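# Put phone on comic book, laptop on its stand

## Task

Get the phone lying flat with every part of it resting on the comic book, and get the closed laptop resting on the laptop stand with its top side facing upward and one of its long edges up against the stand's lips; when finished, the robot must be in contact with neither object.

## Robot and tools

Robot: two arms, left_arm and right_arm, each ending in a two-finger gripper. Base positions in the scene frame: left_arm at (+0.031, +0.243, 0) m, quat_wxyz (+1.000, 0, 0, +0.014); right_arm at (-0.029, -0.309, 0) m, quat_wxyz (+1.000, 0, 0, +0.003). A camera stand is fixed to the floor behind the arms. Loose objects may occasionally get a brief push from outside.

Frame: the scene frame has its origin at table-top height, halfway between the two nominal arm bases. +z is up, +x points out over the table, and left_arm is on the +y side. These arm names do not match the left and right of the images. Reported end_effector_position (m) and end_effector_quat_wxyz use this frame and may be off by a few cm, more at long reach. The gripper's fingers point along its own +z and open and close along its y. The reported position is the spot between the pads, about 1 cm back from the tips.

execute_actions(actions, cameras): actions is a list of actions. Each action holds up to 15 rows, one row per 1/30 s step, and a short action repeats its final row until 15 steps are used. Every row is one flat list of 14 numbers in [-1, 1]: left_arm dx, dy, dz, rx, ry, rz, opening, then right_arm in the same seven-number order. All 14 numbers are always required. dx..rz are offsets, not poses: they are measured along scene-frame axes from that arm's Hand target at the start of the action, and every row counts from that same start point, not from the row before. Scale: 1.0 = 0.6 m for dx, dy, dz and 180 degrees for the rotation. rx, ry, rz together form one rotation vector, turning about the Hand target position. If dx, dy, dz has a total length above 1.0, it may be shortened along its own direction. Sending the same offset again moves the arm further. Six zeros ask the arm to return to its current Hand target. Opening is absolute: +1 means fully open (0.094 m), -1 means closed. A 0 is a real command, so to leave a gripper unchanged, resend its present value, shown under Tool commands. An empty actions list just returns state and images. cameras: omitted, null or ["all"] shows all cameras, [] shows none, and an unknown name makes the call invalid. Camera names are cam_head_left and cam_head_right, each 896x504.

move(target, speed, blend, opening_speed, blocking, cameras): the grippers travel in a straight line toward target. target is either one 14-number row or a list of up to 15 rows, laid out as above. Every row is an offset from the Hand targets at the start of the move, not from the previous row. speed is m/s, from 0.002 to 4.3, default 0.25. Turning is capped at twice that in rad/s. It can be one value or one per target. blend is in m and rounds the corners at intermediate targets. opening_speed is the rate of change per second on the -1..+1 scale, minimum 0.2, and is useful for gentle closing. blocking=false returns after about 0.5 s while the move continues. The paths do not avoid obstacles or the other arm. Faster moves stray and lag more, and they hit harder. A target placed far past a contact pushes harder. Avoid paths that run close to an arm's own base; go around it instead. The result adds a move: line showing the ending, such as done, off_target, moving, held or fault, plus the limits that acted. done means at rest within 10 mm and 2 degrees of the target. Neither done nor off_target tells you whether anything is touching.

wait(seconds, 0 to 10): lets the scene run on the last commands. stop(): brakes a running move, which needs some distance. zoom_image(camera, region [x0,y0,x1,y1]): a closer view of the newest image, up to 504x504 px, with the origin at the top left. finished_scene(scene): ends scene 1 or 2 permanently. Call it only once the goal is met and stable.

Control behavior: the commanded orientation is clipped each step to within 40 degrees of the measured one. Hand target is the last commanded pose after that clip. Friction and weight can leave the gripper a few cm short even in free air, and waiting will not fix that. Resend the target, or add the missing distance as an offset. A blocked arm keeps pushing until you command it back past the gripper. Near the first joint's axis, small gripper motions can swing the whole arm. Joint ranges (rad): waist ±2.880, shoulder 0 to 3.142, elbow 0 to 3.019 (straight at 2.964), wrist pitch -1.693 to 1.571, wrist yaw ±1.571, wrist roll ±2.094.

Readings: grip_measured uses the opening scale. Empty, it reads up to about 2.7 mm wide. On a hard part it reads about 3 mm narrower, or slightly wider. Commanding about 0.05 below the reading at first contact (0.11 or more for small or round parts) gives full force, about 50 to 64 N per pad. To release, command well above grip_measured. grip_effort_nm is the gripper motor effort (negative means closing), not the pad force. Joint torques include the arm's own weight and have offsets; numbers 3 and 4 wrap at ±28 N m. Joint velocities reported as within noise mean the arm is still.

Avoid: dropping things, releasing moving objects, letting anything leave the table, slamming into fixed or heavy items, and any hit, press or finger contact between the two arms, which can fail the scene. Clearance checks do not protect the grippers or wrist cameras from colliding. Long holding, stretched poses or pushing against the unreachable heats the motors. A MOTOR HOT line appears at 85 °C, and at 100 °C that arm drops for 30 to 60 s. Smooth, low-effort motion is preferred.

Each tool is called after "Emit:" as name(argument=value, ...) on one line, values as JSON.

## Session

Emit:
execute_actions(actions=[])

Scene clock: 0.00 s.
left_arm: end_effector_position=(+0.4918, +0.7722, +0.2721) grip_measured=+1.000 grip_effort_nm=n/a end_effector_quat_wxyz=(+0.538, +0.343, +0.763, +0.102) | right_arm: end_effector_position=(+0.0818, -0.5453, +0.1553) grip_measured=+1.000 grip_effort_nm=n/a end_effector_quat_wxyz=(-0.017, +0.931, +0.365, +0.017)
Joint positions: left_arm=[1.048 1.958 1.826 -0.907 1.087 1.594 0.094] | right_arm=[-1.159 1.066 0.823 -1.361 -0.035 1.239 0.094]
Joint velocities: within noise
Joint torques (N m): no reading
Motor temperatures (°C): left_arm=[23 25 27 24 28 25 28] | right_arm=[27 30 27 25 24 24 25]
Heat: left arm: hottest wrist yaw 28 °C; right arm: hottest shoulder 30 °C.
Hand target: left_arm +0.4940, +0.7762, +0.2939; +0.539, +0.352, +0.755, +0.121 | right_arm +0.0850, -0.5526, +0.1636; -0.006, +0.931, +0.366, +0.017
Tool commands: left_gripper/opening=+1.0 right_gripper/opening=+1.0

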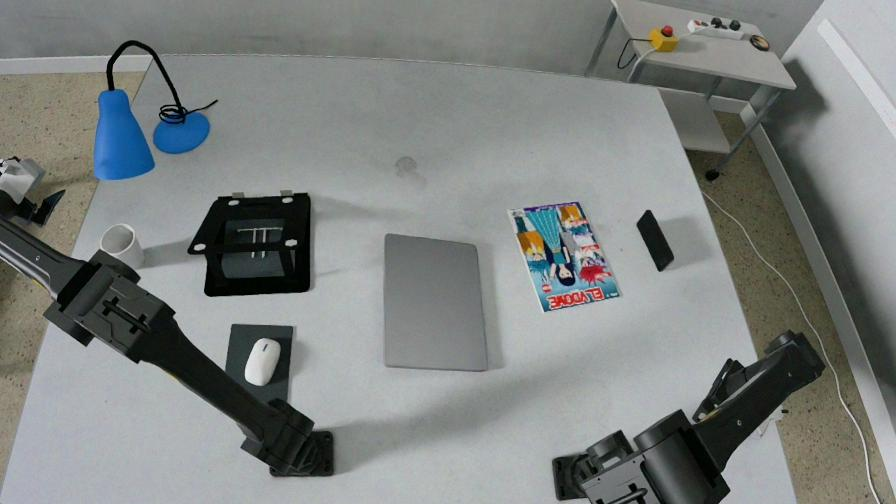

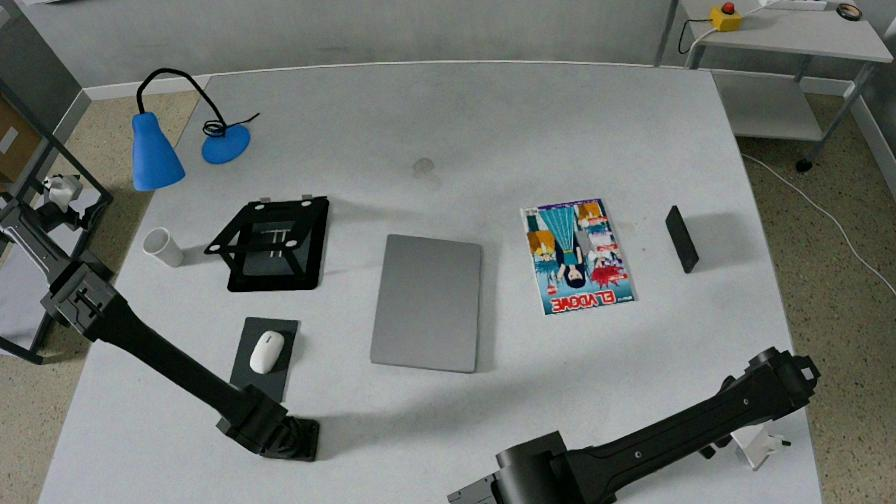

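Emit:
zoom_image(camera="cam_head_left", region=[500, 180, 700, 320])

Emit:
zoom_image(camera="cam_head_right", region=[510, 180, 710, 320])

Emit:
zoom_image(camera="cam_head_left", region=[180, 170, 340, 310])

Emit:
zoom_image(camera="cam_head_right", region=[190, 170, 350, 310])

Emit:
zoom_image(camera="cam_head_left", region=[370, 220, 510, 380])

Emit:
zoom_image(camera="cam_head_right", region=[360, 220, 500, 380])

Scaled by 2.520.

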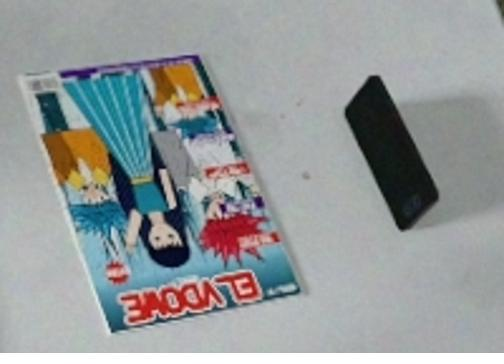

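Scaled by 2.520.

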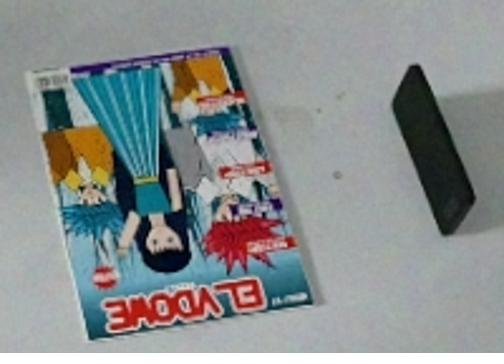

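Scaled by 3.150.

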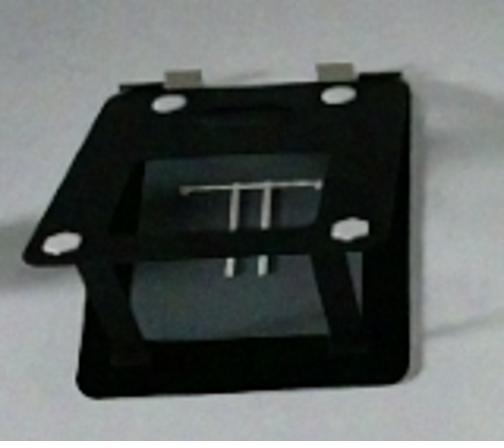

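Scaled by 3.150.

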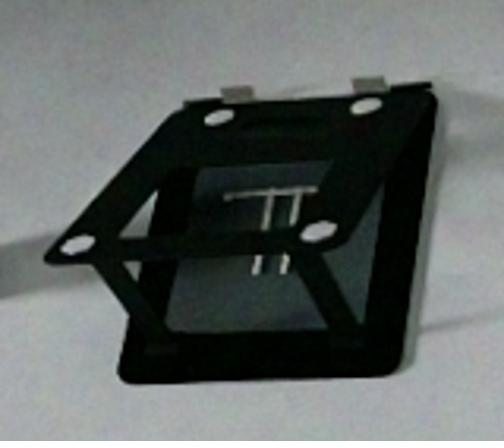

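Scaled by 3.150.

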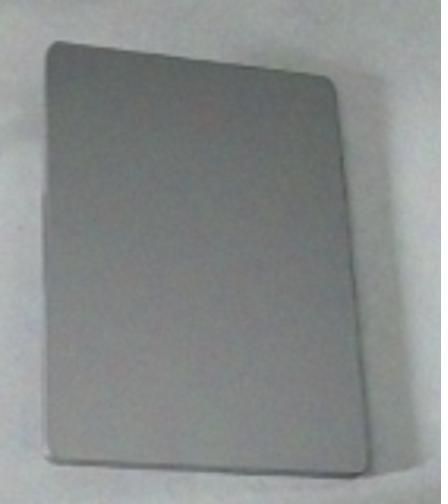

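Scaled by 3.150.

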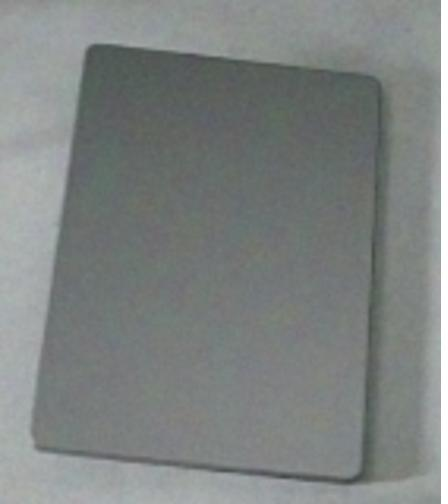

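Emit:
move(target=[[-0.12,-0.4,0.2,-0.042,0.187,0.122,1,0.4,-0.04,0.15,-0.007,-0.003,0.41,1],[-0.24,-0.793,0.1,-0.084,0.374,0.245,1,0.798,-0.082,0.094,-0.014,-0.006,0.817,1]], speed=0.5, blend=[0.05,0])

Scene clock: 69.23 s.
left_arm: end_effector_position=(+0.3559, +0.3055, +0.3536) grip_measured=+1.000 grip_effort_nm=0.017 end_effector_quat_wxyz=(+0.075, -0.001, +0.997, +0.016) | right_arm: end_effector_position=(+0.5493, -0.6003, +0.2151) grip_measured=+1.000 grip_effort_nm=-0.027 end_effector_quat_wxyz=(-0.002, -0.079, +0.997, +0.001)
Joint positions: left_arm=[0.162 1.135 1.39 -1.672 -0.003 0.189 0.094] | right_arm=[-0.471 2.088 2.185 -1.672 0.001 -0.623 0.094]
Joint velocities: within noise
Joint torques (N m): left_arm=[-1.61 -9.82 9.54 0.23 0.05 -0.06] | right_arm=[1.14 -22.48 12.7 -0.24 0 0.14]
Motor temperatures (°C): left_arm=[23 31 32 24 28 24 27] | right_arm=[27 31 37 25 24 24 25]
Heat: left arm: hottest elbow 32 °C; right arm: hottest elbow 37 °C.
Hand target: left_arm +0.3500, +0.3004, +0.3540; +0.000, +0.000, +1.000, +0.001 | right_arm +0.5638, -0.6018, +0.2200; +0.000, -0.087, +0.996, +0.000
Off the commanded pose: left_arm 0.008 m, 9 deg | right_arm 0.015 m, 1 deg.
joint sent to its limit (left arm) — joint 4 (wrist pitch), lower limit. The joint targets are off in orientation, not in position.
joint sent to its limit (right arm) — joint 4 (wrist pitch), lower limit. The joint targets still meet the commanded pose.
move: off_target (left_arm, right_arm)

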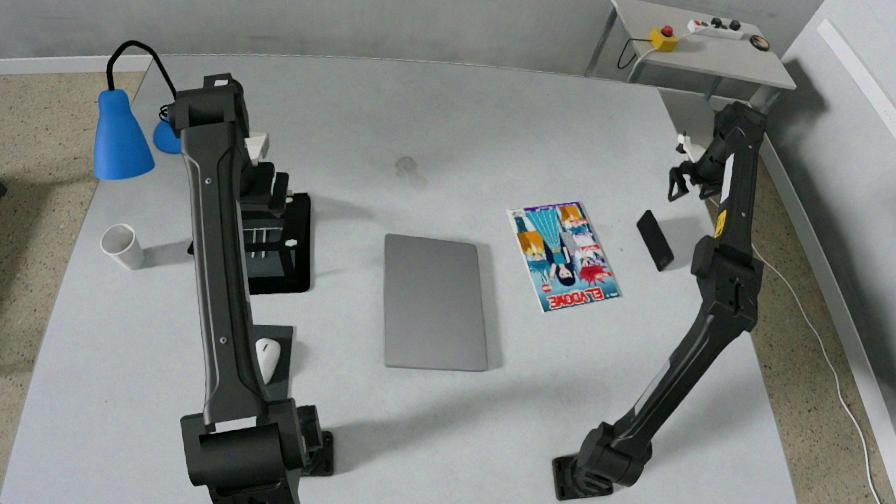

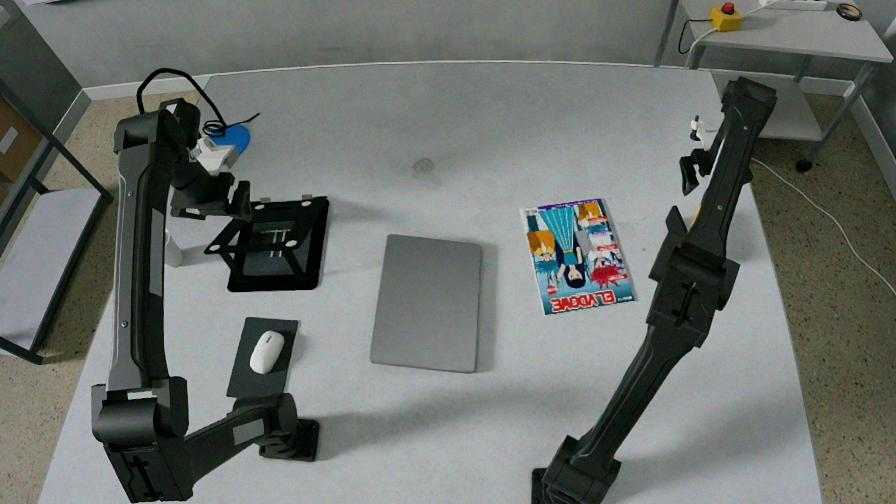

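Emit:
zoom_image(camera="cam_head_left", region=[620, 100, 780, 290])

Emit:
zoom_image(camera="cam_head_right", region=[640, 80, 800, 290])

Scaled by 2.653.

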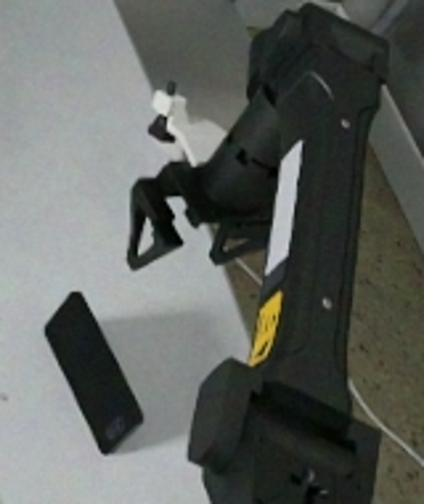

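Scaled by 2.400.

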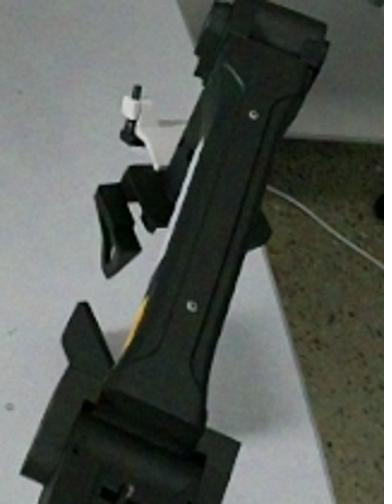

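Emit:
move(target=[0,0,0,0,0,0,1,0.007,0.022,-0.142,0,0,0.006,1])

Emit:
zoom_image(camera="cam_head_left", region=[600, 150, 740, 290])

Emit:
zoom_image(camera="cam_head_right", region=[620, 150, 760, 290])

Scene clock: 83.10 s.
left_arm: end_effector_position=(+0.3559, +0.3055, +0.3536) grip_measured=+1.000 grip_effort_nm=0.017 end_effector_quat_wxyz=(+0.075, -0.001, +0.997, +0.016) | right_arm: end_effector_position=(+0.5638, -0.5938, +0.1493) grip_measured=+1.000 grip_effort_nm=-0.022 end_effector_quat_wxyz=(+0.006, -0.088, +0.996, -0.004)
Joint positions: left_arm=[0.162 1.135 1.39 -1.672 -0.003 0.188 0.094] | right_arm=[-0.452 2.104 2.039 -1.492 0.001 -0.624 0.094]
Joint velocities: within noise
Joint torques (N m): left_arm=[-2.9 -9.52 9.47 0.28 0.06 -0.09] | right_arm=[1.32 -23.94 7.73 0.51 0 0.1]
Motor temperatures (°C): left_arm=[23 29 32 24 28 24 27] | right_arm=[27 31 39 25 24 23 25]
Heat: left arm: hottest elbow 32 °C; right arm: hottest elbow 39 °C.
Hand target: left_arm +0.3500, +0.3003, +0.3540; +0.000, +0.000, +1.000, +0.001 | right_arm +0.5680, -0.5886, +0.1345; -0.001, -0.096, +0.995, +0.000
Off the commanded pose: left_arm 0.008 m, 9 deg | right_arm 0.016 m, 1 deg.
joint sent to its limit (left arm) — joint 4 (wrist pitch), lower limit. The joint targets are off in orientation, not in position.
move: off_target (left_arm, right_arm)

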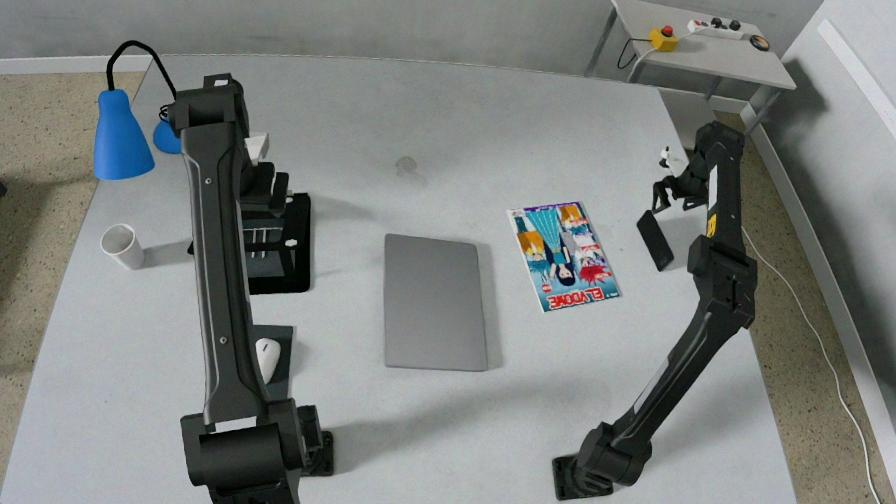

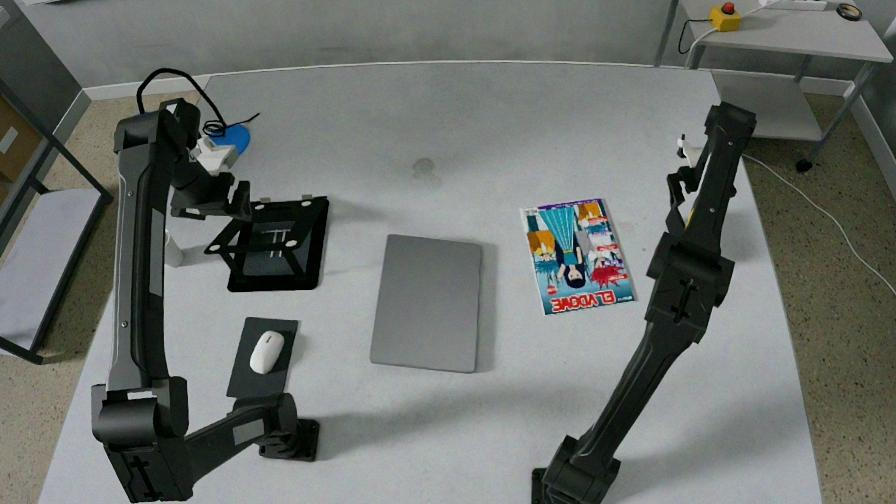

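Scaled by 3.600.

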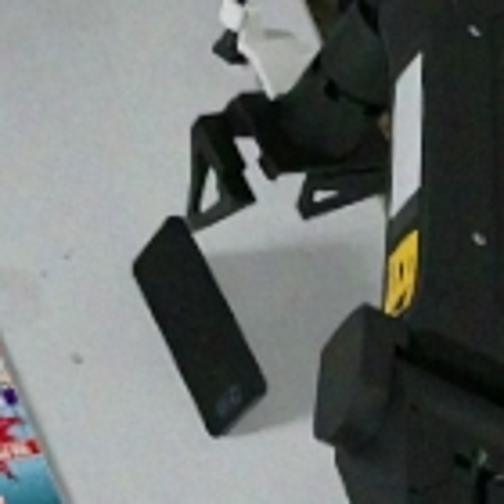

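Scaled by 3.600.

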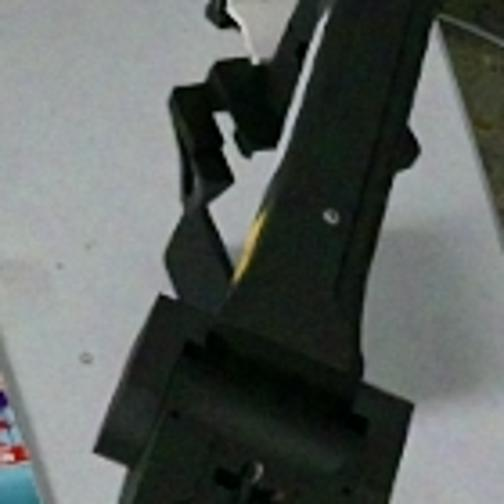

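Emit:
move(target=[0,0,0,0,0,0,1,-0.023,0,-0.133,0,0,0,1], speed=0.15)

Emit:
zoom_image(camera="cam_head_left", region=[600, 150, 740, 290])

Scene clock: 89.97 s.
left_arm: end_effector_position=(+0.3559, +0.3054, +0.3536) grip_measured=+1.000 grip_effort_nm=0.022 end_effector_quat_wxyz=(+0.075, -0.001, +0.997, +0.016) | right_arm: end_effector_position=(+0.5560, -0.5901, +0.0762) grip_measured=+1.000 grip_effort_nm=-0.027 end_effector_quat_wxyz=(+0.011, -0.092, +0.996, -0.007)
Joint positions: left_arm=[0.161 1.135 1.39 -1.672 -0.003 0.188 0.094] | right_arm=[-0.452 2.105 1.846 -1.286 0.001 -0.631 0.094]
Joint velocities: within noise
Joint torques (N m): left_arm=[-2.37 -9.23 9.55 0.51 0.02 -0.05] | right_arm=[0.56 -22.65 7.13 0.49 -0.01 0.09]
Motor temperatures (°C): left_arm=[23 29 32 24 27 24 27] | right_arm=[27 33 38 25 24 23 25]
Heat: left arm: hottest elbow 32 °C; right arm: hottest elbow 38 °C.
Hand target: left_arm +0.3500, +0.3004, +0.3540; +0.000, +0.000, +1.000, +0.001 | right_arm +0.5542, -0.5886, +0.0548; -0.001, -0.096, +0.995, +0.000
Off the commanded pose: left_arm 0.008 m, 9 deg | right_arm 0.022 m, 2 deg.
joint sent to its limit (left arm) — joint 4 (wrist pitch), lower limit. The joint targets are off in orientation, not in position.
move: off_target (left_arm, right_arm)

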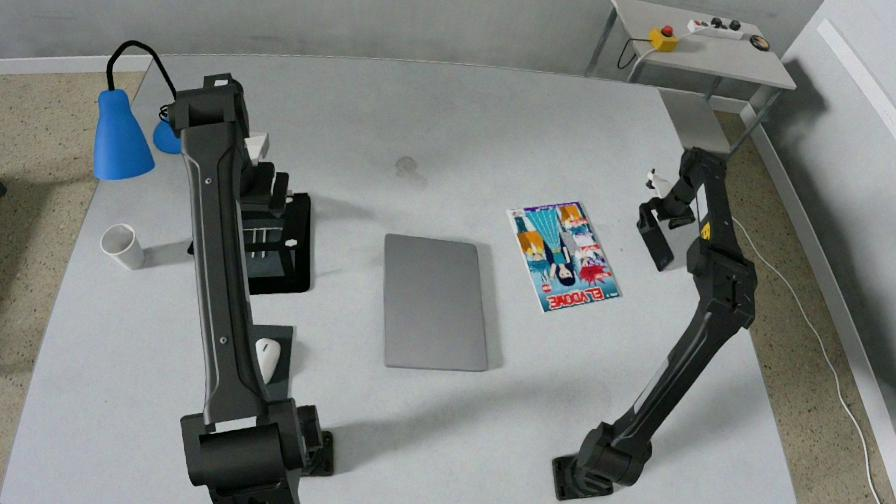

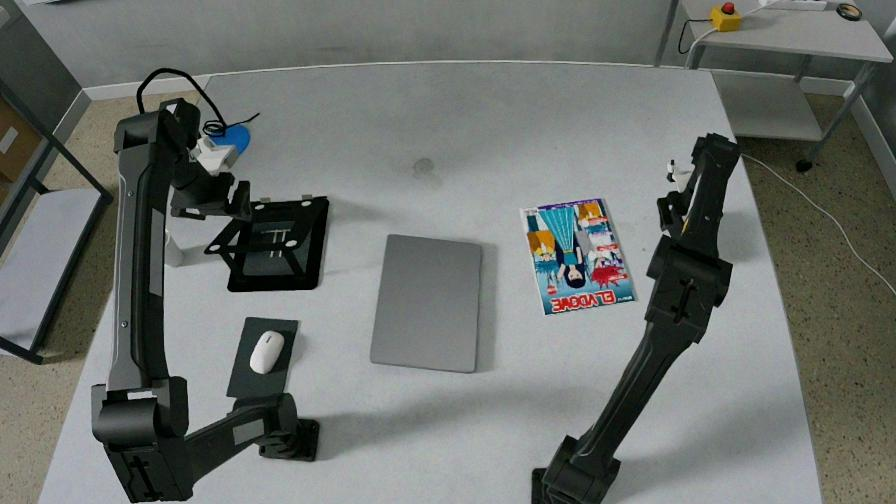

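Scaled by 3.600.

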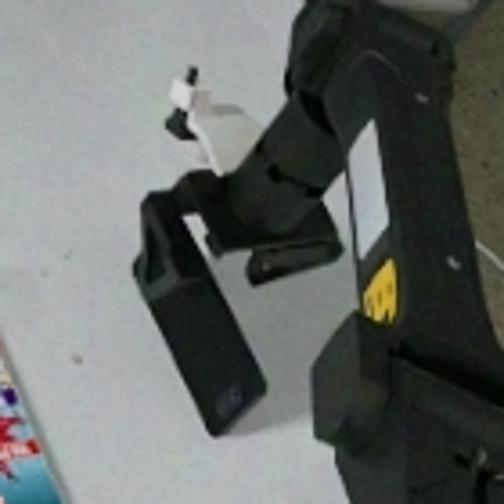

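Emit:
move(target=[0,0,0,0,0,0,1,-0.022,-0.013,-0.03,0,0,0.006,1], speed=0.1)

Emit:
zoom_image(camera="cam_head_left", region=[600, 150, 740, 290])

Scene clock: 97.33 s.
left_arm: end_effector_position=(+0.3559, +0.3054, +0.3536) grip_measured=+1.000 grip_effort_nm=0.017 end_effector_quat_wxyz=(+0.075, -0.001, +0.997, +0.016) | right_arm: end_effector_position=(+0.5476, -0.5909, +0.0548) grip_measured=+1.000 grip_effort_nm=-0.027 end_effector_quat_wxyz=(+0.009, -0.108, +0.994, -0.006)
Joint positions: left_arm=[0.161 1.135 1.39 -1.672 -0.003 0.188 0.094] | right_arm=[-0.459 2.105 1.788 -1.231 0.001 -0.669 0.094]
Joint velocities: within noise
Joint torques (N m): left_arm=[-2.02 -9.88 9.58 0.49 0.02 -0.05] | right_arm=[-0.32 -23.77 7.02 0.66 -0.01 0.07]
Motor temperatures (°C): left_arm=[23 28 32 24 27 24 27] | right_arm=[27 34 37 25 24 23 25]
Heat: left arm: hottest elbow 32 °C; right arm: hottest elbow 37 °C.
Hand target: left_arm +0.3500, +0.3003, +0.3540; +0.000, +0.000, +1.000, +0.001 | right_arm +0.5411, -0.5965, +0.0369; +0.000, -0.106, +0.994, +0.000
Off the commanded pose: left_arm 0.008 m, 9 deg | right_arm 0.020 m, 1 deg.
joint sent to its limit (left arm) — joint 4 (wrist pitch), lower limit. The joint targets are off in orientation, not in position.
move: off_target (left_arm, right_arm)

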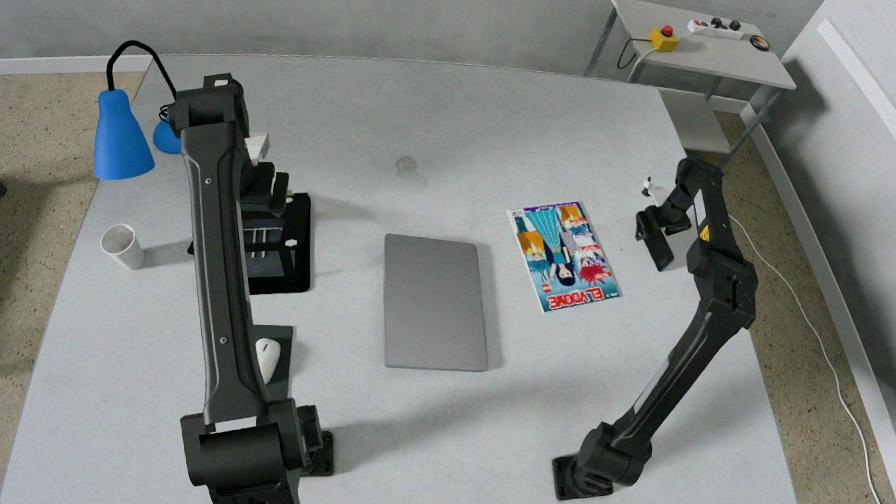

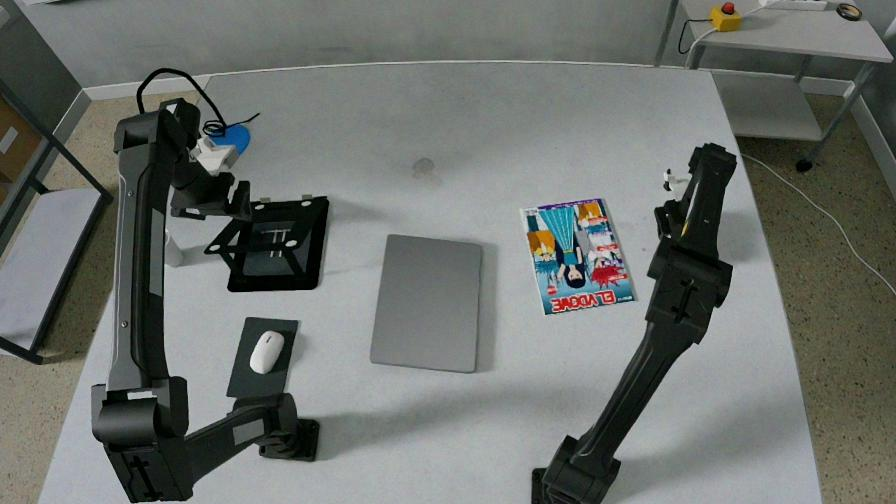

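Scaled by 3.600.

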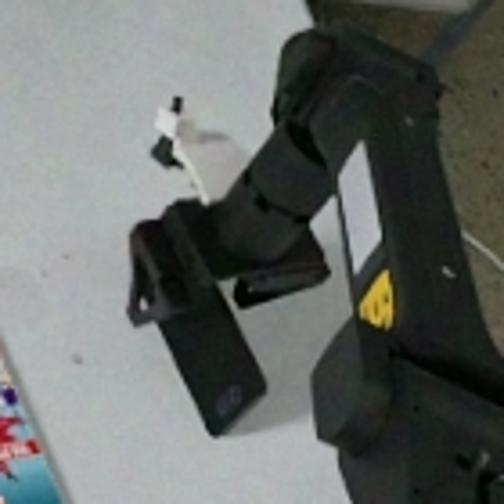

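Emit:
move(target=[0,0,0,0,0,0,1,0.011,0.009,0.03,0,0,0,-0.92], opening_speed=0.8, speed=0.05)

Emit:
zoom_image(camera="cam_head_left", region=[600, 150, 740, 290])

Scene clock: 104.17 s.
left_arm: end_effector_position=(+0.3559, +0.3055, +0.3536) grip_measured=+1.000 grip_effort_nm=0.017 end_effector_quat_wxyz=(+0.075, -0.001, +0.997, +0.016) | right_arm: end_effector_position=(+0.5422, -0.5885, +0.0547) grip_measured=-0.840 grip_effort_nm=-0.994 end_effector_quat_wxyz=(-0.001, -0.108, +0.994, +0.000)
Joint positions: left_arm=[0.162 1.135 1.39 -1.672 -0.003 0.188 0.094] | right_arm=[-0.459 2.105 1.788 -1.255 0.002 -0.67 0.008]
Joint velocities: within noise
Joint torques (N m): left_arm=[-2.32 -9.76 9.63 0.16 0.07 -0.09] | right_arm=[0.56 -23.77 9.72 -0.21 -0.04 0.19]
Motor temperatures (°C): left_arm=[23 28 32 24 27 24 27] | right_arm=[27 36 37 25 24 23 25]
Heat: left arm: hottest elbow 32 °C; right arm: hottest elbow 37 °C.
Hand target: left_arm +0.3500, +0.3003, +0.3540; +0.000, +0.000, +1.000, +0.001 | right_arm +0.5477, -0.5911, +0.0549; +0.000, -0.106, +0.994, +0.000
Off the commanded pose: left_arm 0.008 m, 9 deg | right_arm 0.006 m, 0 deg.
joint sent to its limit (left arm) — joint 4 (wrist pitch), lower limit. The joint targets are off in orientation, not in position.
move: off_target (left_arm)

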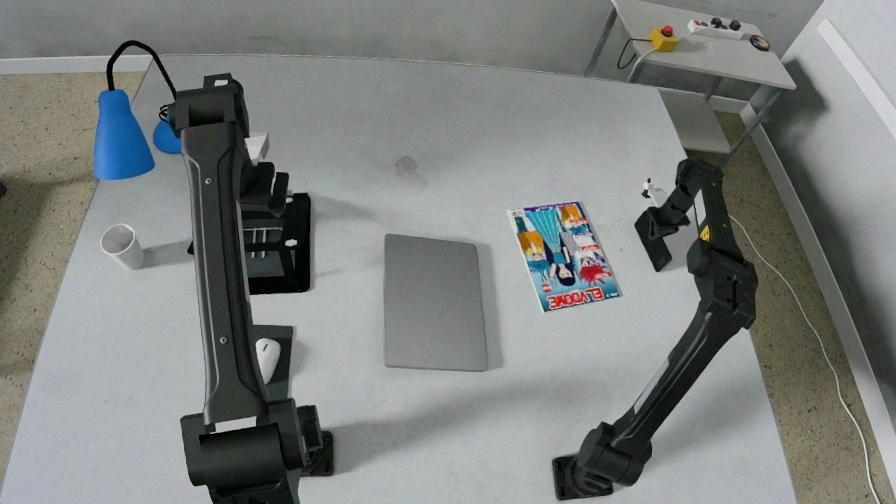

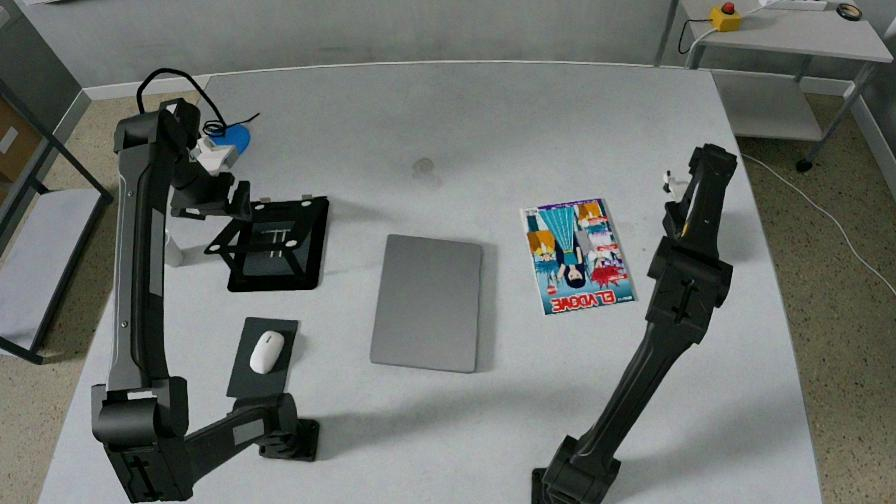

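Scaled by 3.600.

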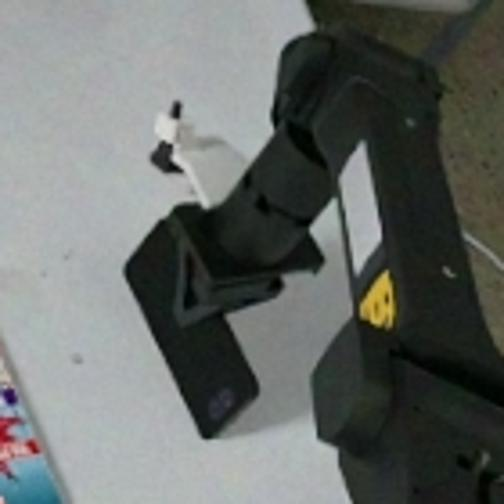

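Emit:
move(target=[[0,0,0,0,0,0,1,0,0.03,0.24,0,0,0,-0.92],[0,0,0,0,0,0,1,0.004,0.402,0.155,-0.338,-0.066,0,-0.92]], blend=[0.04,0], speed=[0.2,0.3])

Emit:
zoom_image(camera="cam_head_left", region=[480, 150, 660, 330])

Emit:
zoom_image(camera="cam_head_right", region=[480, 150, 660, 330])

Scene clock: 120.03 s.
left_arm: end_effector_position=(+0.3559, +0.3054, +0.3536) grip_measured=+1.000 grip_effort_nm=0.022 end_effector_quat_wxyz=(+0.075, -0.001, +0.997, +0.016) | right_arm: end_effector_position=(+0.5460, -0.3505, +0.1465) grip_measured=-0.843 grip_effort_nm=-1.033 end_effector_quat_wxyz=(+0.044, -0.092, +0.854, -0.510)
Joint positions: left_arm=[0.161 1.135 1.39 -1.672 -0.003 0.188 0.094] | right_arm=[0.193 1.907 1.468 -1.14 1.074 -0.013 0.007]
Joint velocities: within noise
Joint torques (N m): left_arm=[-2.67 -9.99 9.65 0.1 0.02 -0.08] | right_arm=[0.62 -20.19 8.69 -0.21 0.87 0.24]
Motor temperatures (°C): left_arm=[23 27 32 24 27 24 27] | right_arm=[27 37 38 25 24 23 26]
Heat: left arm: hottest elbow 32 °C; right arm: hottest elbow 38 °C.
Hand target: left_arm +0.3500, +0.3003, +0.3540; +0.000, +0.000, +1.000, +0.001 | right_arm +0.5500, -0.3499, +0.1479; +0.044, -0.090, +0.852, -0.513
Off the commanded pose: left_arm 0.008 m, 9 deg | right_arm 0.004 m, 1 deg.
joint sent to its limit (left arm) — joint 4 (wrist pitch), lower limit. The joint targets are off in orientation, not in position.
move: off_target (left_arm)

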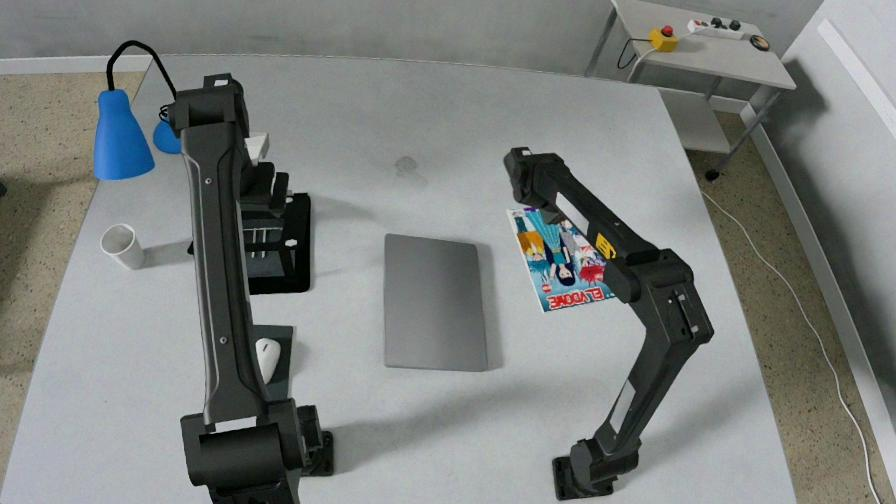

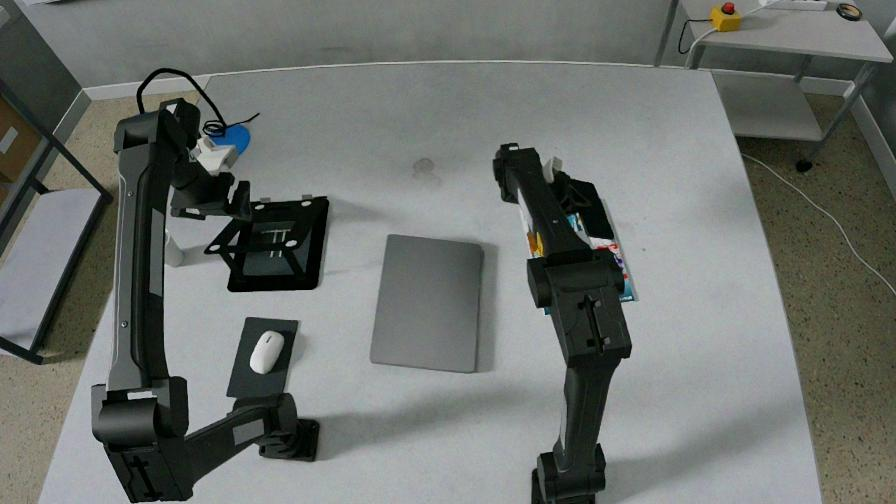

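Scaled by 2.800.

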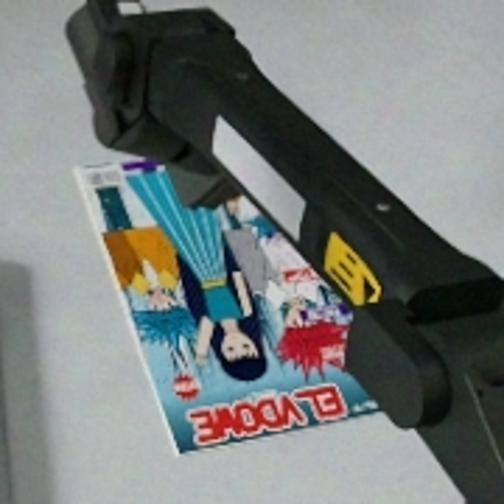

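Scaled by 2.800.

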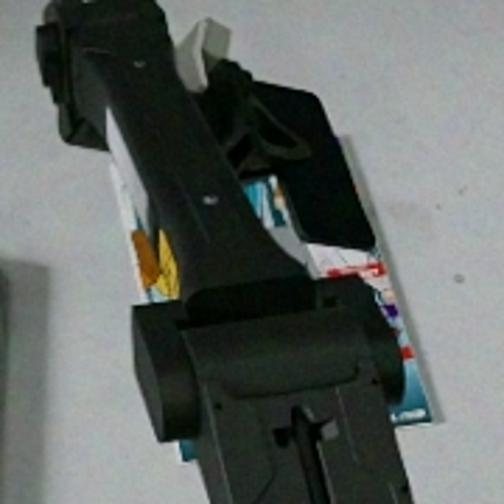

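Emit:
move(target=[0,0,0,0,0,0,1,-0.055,0.017,-0.155,0,0,0,-0.92], speed=0.2)

Emit:
zoom_image(camera="cam_head_right", region=[500, 170, 660, 330])

Scene clock: 130.23 s.
left_arm: end_effector_position=(+0.3559, +0.3054, +0.3536) grip_measured=+1.000 grip_effort_nm=0.017 end_effector_quat_wxyz=(+0.075, -0.001, +0.997, +0.016) | right_arm: end_effector_position=(+0.5153, -0.3450, +0.0552) grip_measured=-0.843 grip_effort_nm=-1.038 end_effector_quat_wxyz=(+0.037, -0.090, +0.854, -0.511)
Joint positions: left_arm=[0.161 1.135 1.39 -1.672 -0.003 0.188 0.094] | right_arm=[0.215 1.986 1.313 -0.976 1.073 0.056 0.007]
Joint velocities: within noise
Joint torques (N m): left_arm=[-2.14 -9.7 9.48 0.35 0.04 -0.02] | right_arm=[1.26 -20.01 6.28 0.34 0.85 0.27]
Motor temperatures (°C): left_arm=[23 27 32 24 27 24 27] | right_arm=[27 36 38 25 24 23 26]
Heat: left arm: hottest elbow 32 °C; right arm: hottest elbow 38 °C.
Hand target: left_arm +0.3500, +0.3004, +0.3540; +0.000, +0.000, +1.000, +0.001 | right_arm +0.5170, -0.3398, +0.0548; +0.044, -0.090, +0.852, -0.513
Off the commanded pose: left_arm 0.008 m, 9 deg | right_arm 0.006 m, 1 deg.
joint sent to its limit (left arm) — joint 4 (wrist pitch), lower limit. The joint targets are off in orientation, not in position.
move: off_target (left_arm)

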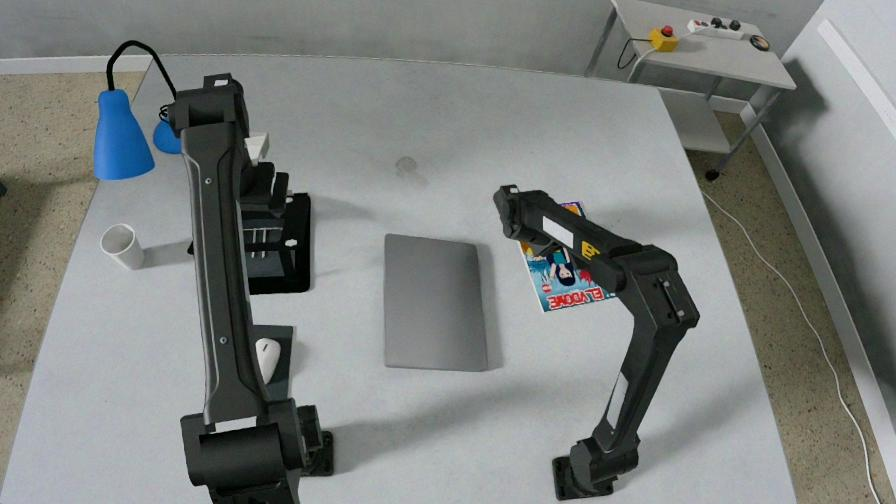

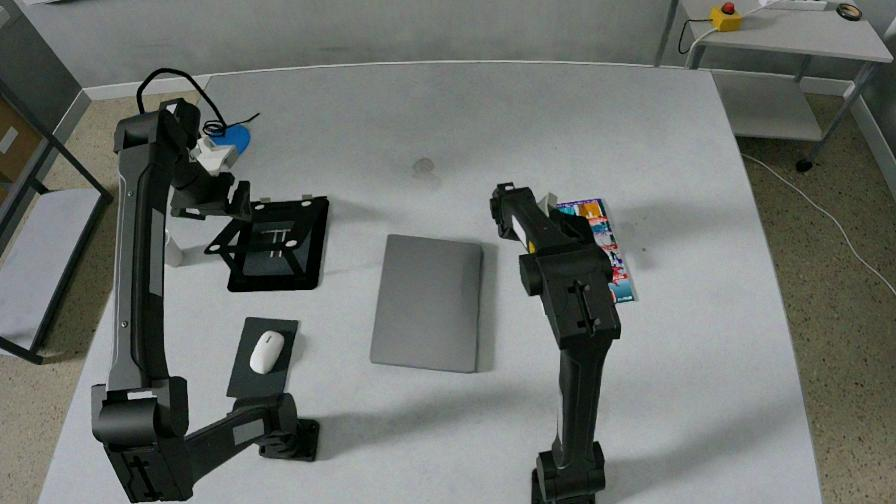

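Scaled by 3.150.

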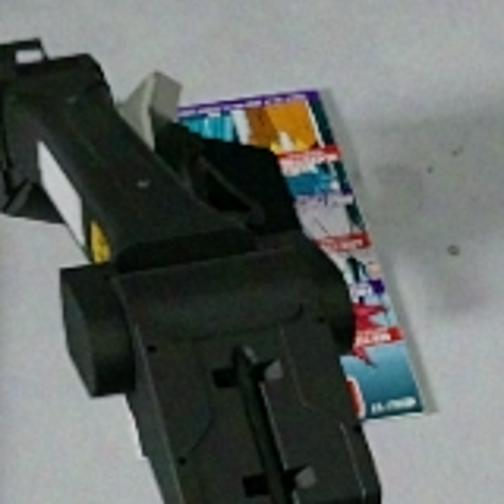

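Emit:
move(target=[[0,0,0,0,0,0,1,0,0.006,-0.035,0,0,0,-0.92],[0,0,0,0,0,0,1,0,0.006,-0.035,0,0,0,-0.72]], speed=0.06, opening_speed=0.3)

Emit:
zoom_image(camera="cam_head_right", region=[500, 170, 660, 330])

Scene clock: 137.97 s.
left_arm: end_effector_position=(+0.3559, +0.3054, +0.3536) grip_measured=+1.000 grip_effort_nm=0.012 end_effector_quat_wxyz=(+0.075, -0.001, +0.997, +0.016) | right_arm: end_effector_position=(+0.5180, -0.3419, +0.0416) grip_measured=-0.722 grip_effort_nm=0.051 end_effector_quat_wxyz=(+0.044, -0.085, +0.855, -0.510)
Joint positions: left_arm=[0.161 1.135 1.39 -1.672 -0.003 0.188 0.094] | right_arm=[0.219 2.012 1.313 -0.946 1.073 0.07 0.013]
Joint velocities: within noise
Joint torques (N m): left_arm=[-2.55 -9.58 9.32 0.24 0.08 -0.11] | right_arm=[1.38 -19.96 5.86 0.31 0.81 0.27]
Motor temperatures (°C): left_arm=[23 27 32 24 27 24 27] | right_arm=[27 36 36 25 25 23 27]
Heat: left arm: hottest elbow 32 °C; right arm: hottest shoulder 36 °C.
Hand target: left_arm +0.3500, +0.3003, +0.3540; +0.000, +0.000, +1.000, +0.001 | right_arm +0.5170, -0.3362, +0.0338; +0.044, -0.090, +0.852, -0.513
Off the commanded pose: left_arm 0.008 m, 9 deg | right_arm 0.010 m, 1 deg.
joint sent to its limit (left arm) — joint 4 (wrist pitch), lower limit. The joint targets are off in orientation, not in position.
move: off_target (left_arm)

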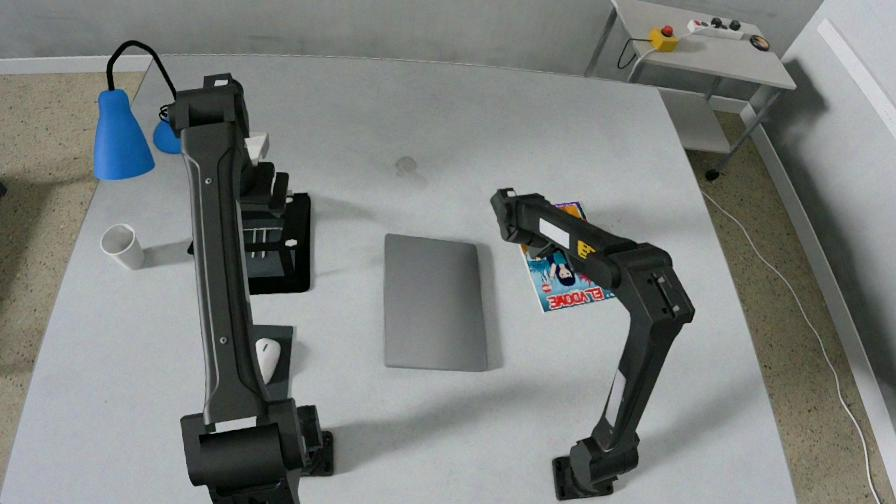

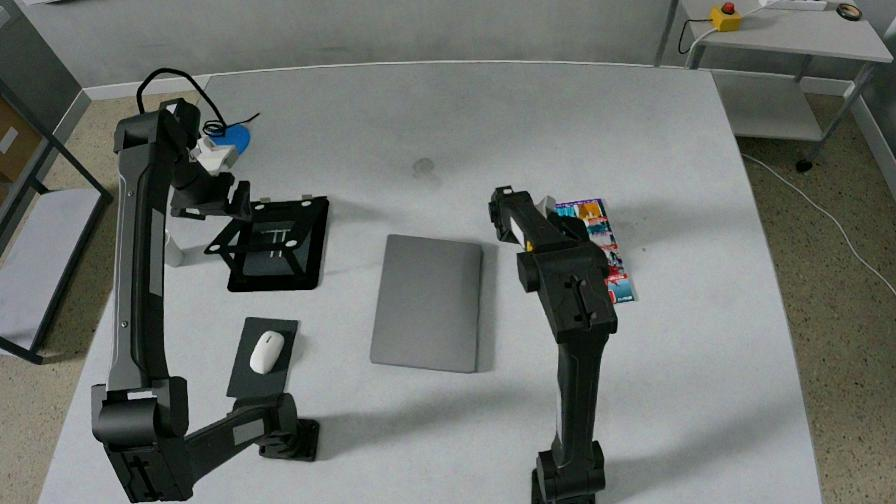

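Scaled by 3.150.

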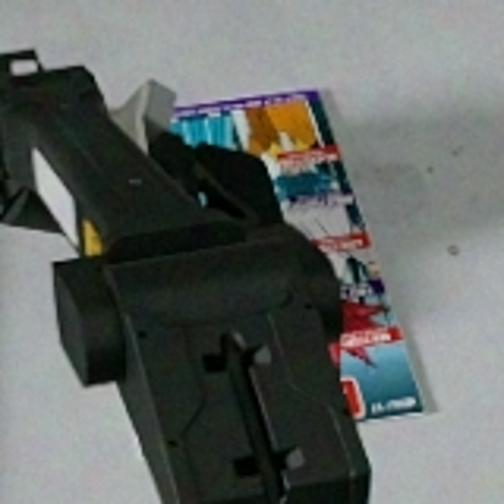

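Emit:
move(target=[[0,0,0,0,0,0,1,-0.005,0.03,-0.022,0,0,0,-0.72],[0,0,0,0,0,0,1,-0.014,0.1,-0.012,0,0,0,-0.72]], speed=0.05)

Emit:
zoom_image(camera="cam_head_right", region=[500, 170, 660, 330])

Scene clock: 148.10 s.
left_arm: end_effector_position=(+0.3559, +0.3054, +0.3536) grip_measured=+1.000 grip_effort_nm=0.017 end_effector_quat_wxyz=(+0.075, -0.001, +0.997, +0.016) | right_arm: end_effector_position=(+0.4932, -0.2872, +0.0268) grip_measured=-0.721 grip_effort_nm=0.037 end_effector_quat_wxyz=(+0.034, -0.094, +0.851, -0.515)
Joint positions: left_arm=[0.161 1.135 1.39 -1.672 -0.003 0.188 0.094] | right_arm=[0.333 2.062 1.337 -1.142 1.06 0.293 0.013]
Joint velocities: within noise
Joint torques (N m): left_arm=[-1.96 -9.58 9.47 0.23 0.03 -0.08] | right_arm=[1.32 -19.19 9.33 -0.61 0.53 0.29]
Motor temperatures (°C): left_arm=[23 27 32 24 27 24 27] | right_arm=[27 37 35 25 25 23 26]
Heat: left arm: hottest elbow 32 °C; right arm: hottest shoulder 37 °C.
Hand target: left_arm +0.3500, +0.3004, +0.3540; +0.000, +0.000, +1.000, +0.001 | right_arm +0.5086, -0.2762, +0.0267; +0.045, -0.090, +0.852, -0.513
Off the commanded pose: left_arm 0.008 m, 9 deg | right_arm 0.019 m, 1 deg.
joint sent to its limit (left arm) — joint 4 (wrist pitch), lower limit. The joint targets are off in orientation, not in position.
move: off_target (left_arm, right_arm)

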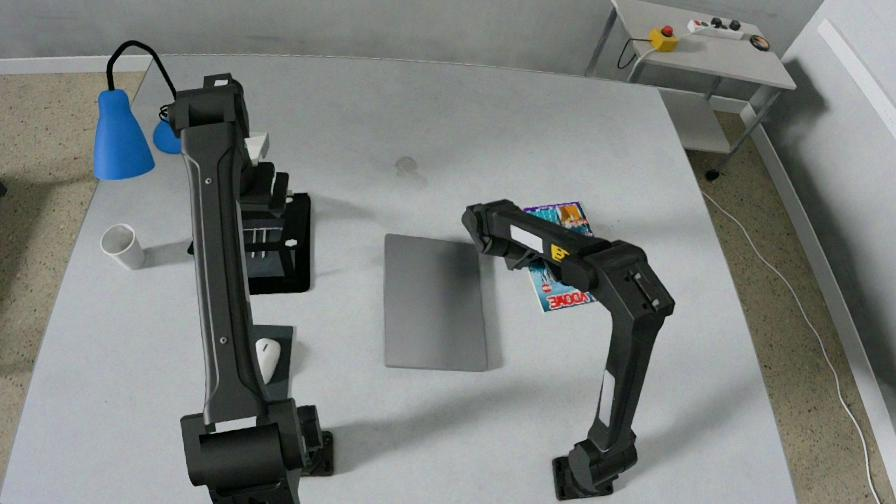

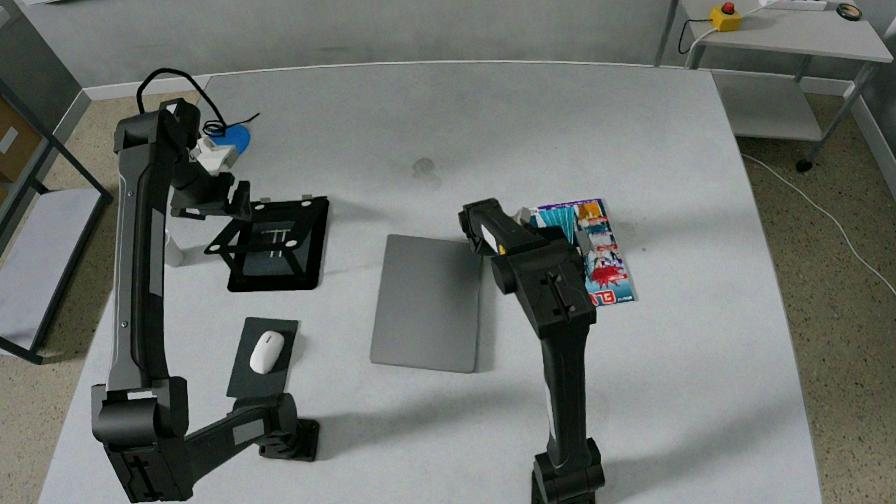

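Scaled by 3.150.

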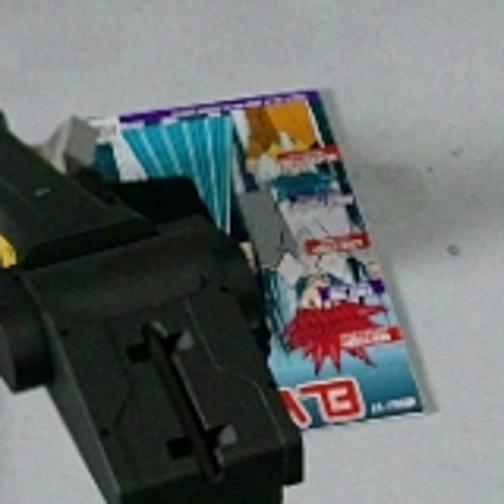

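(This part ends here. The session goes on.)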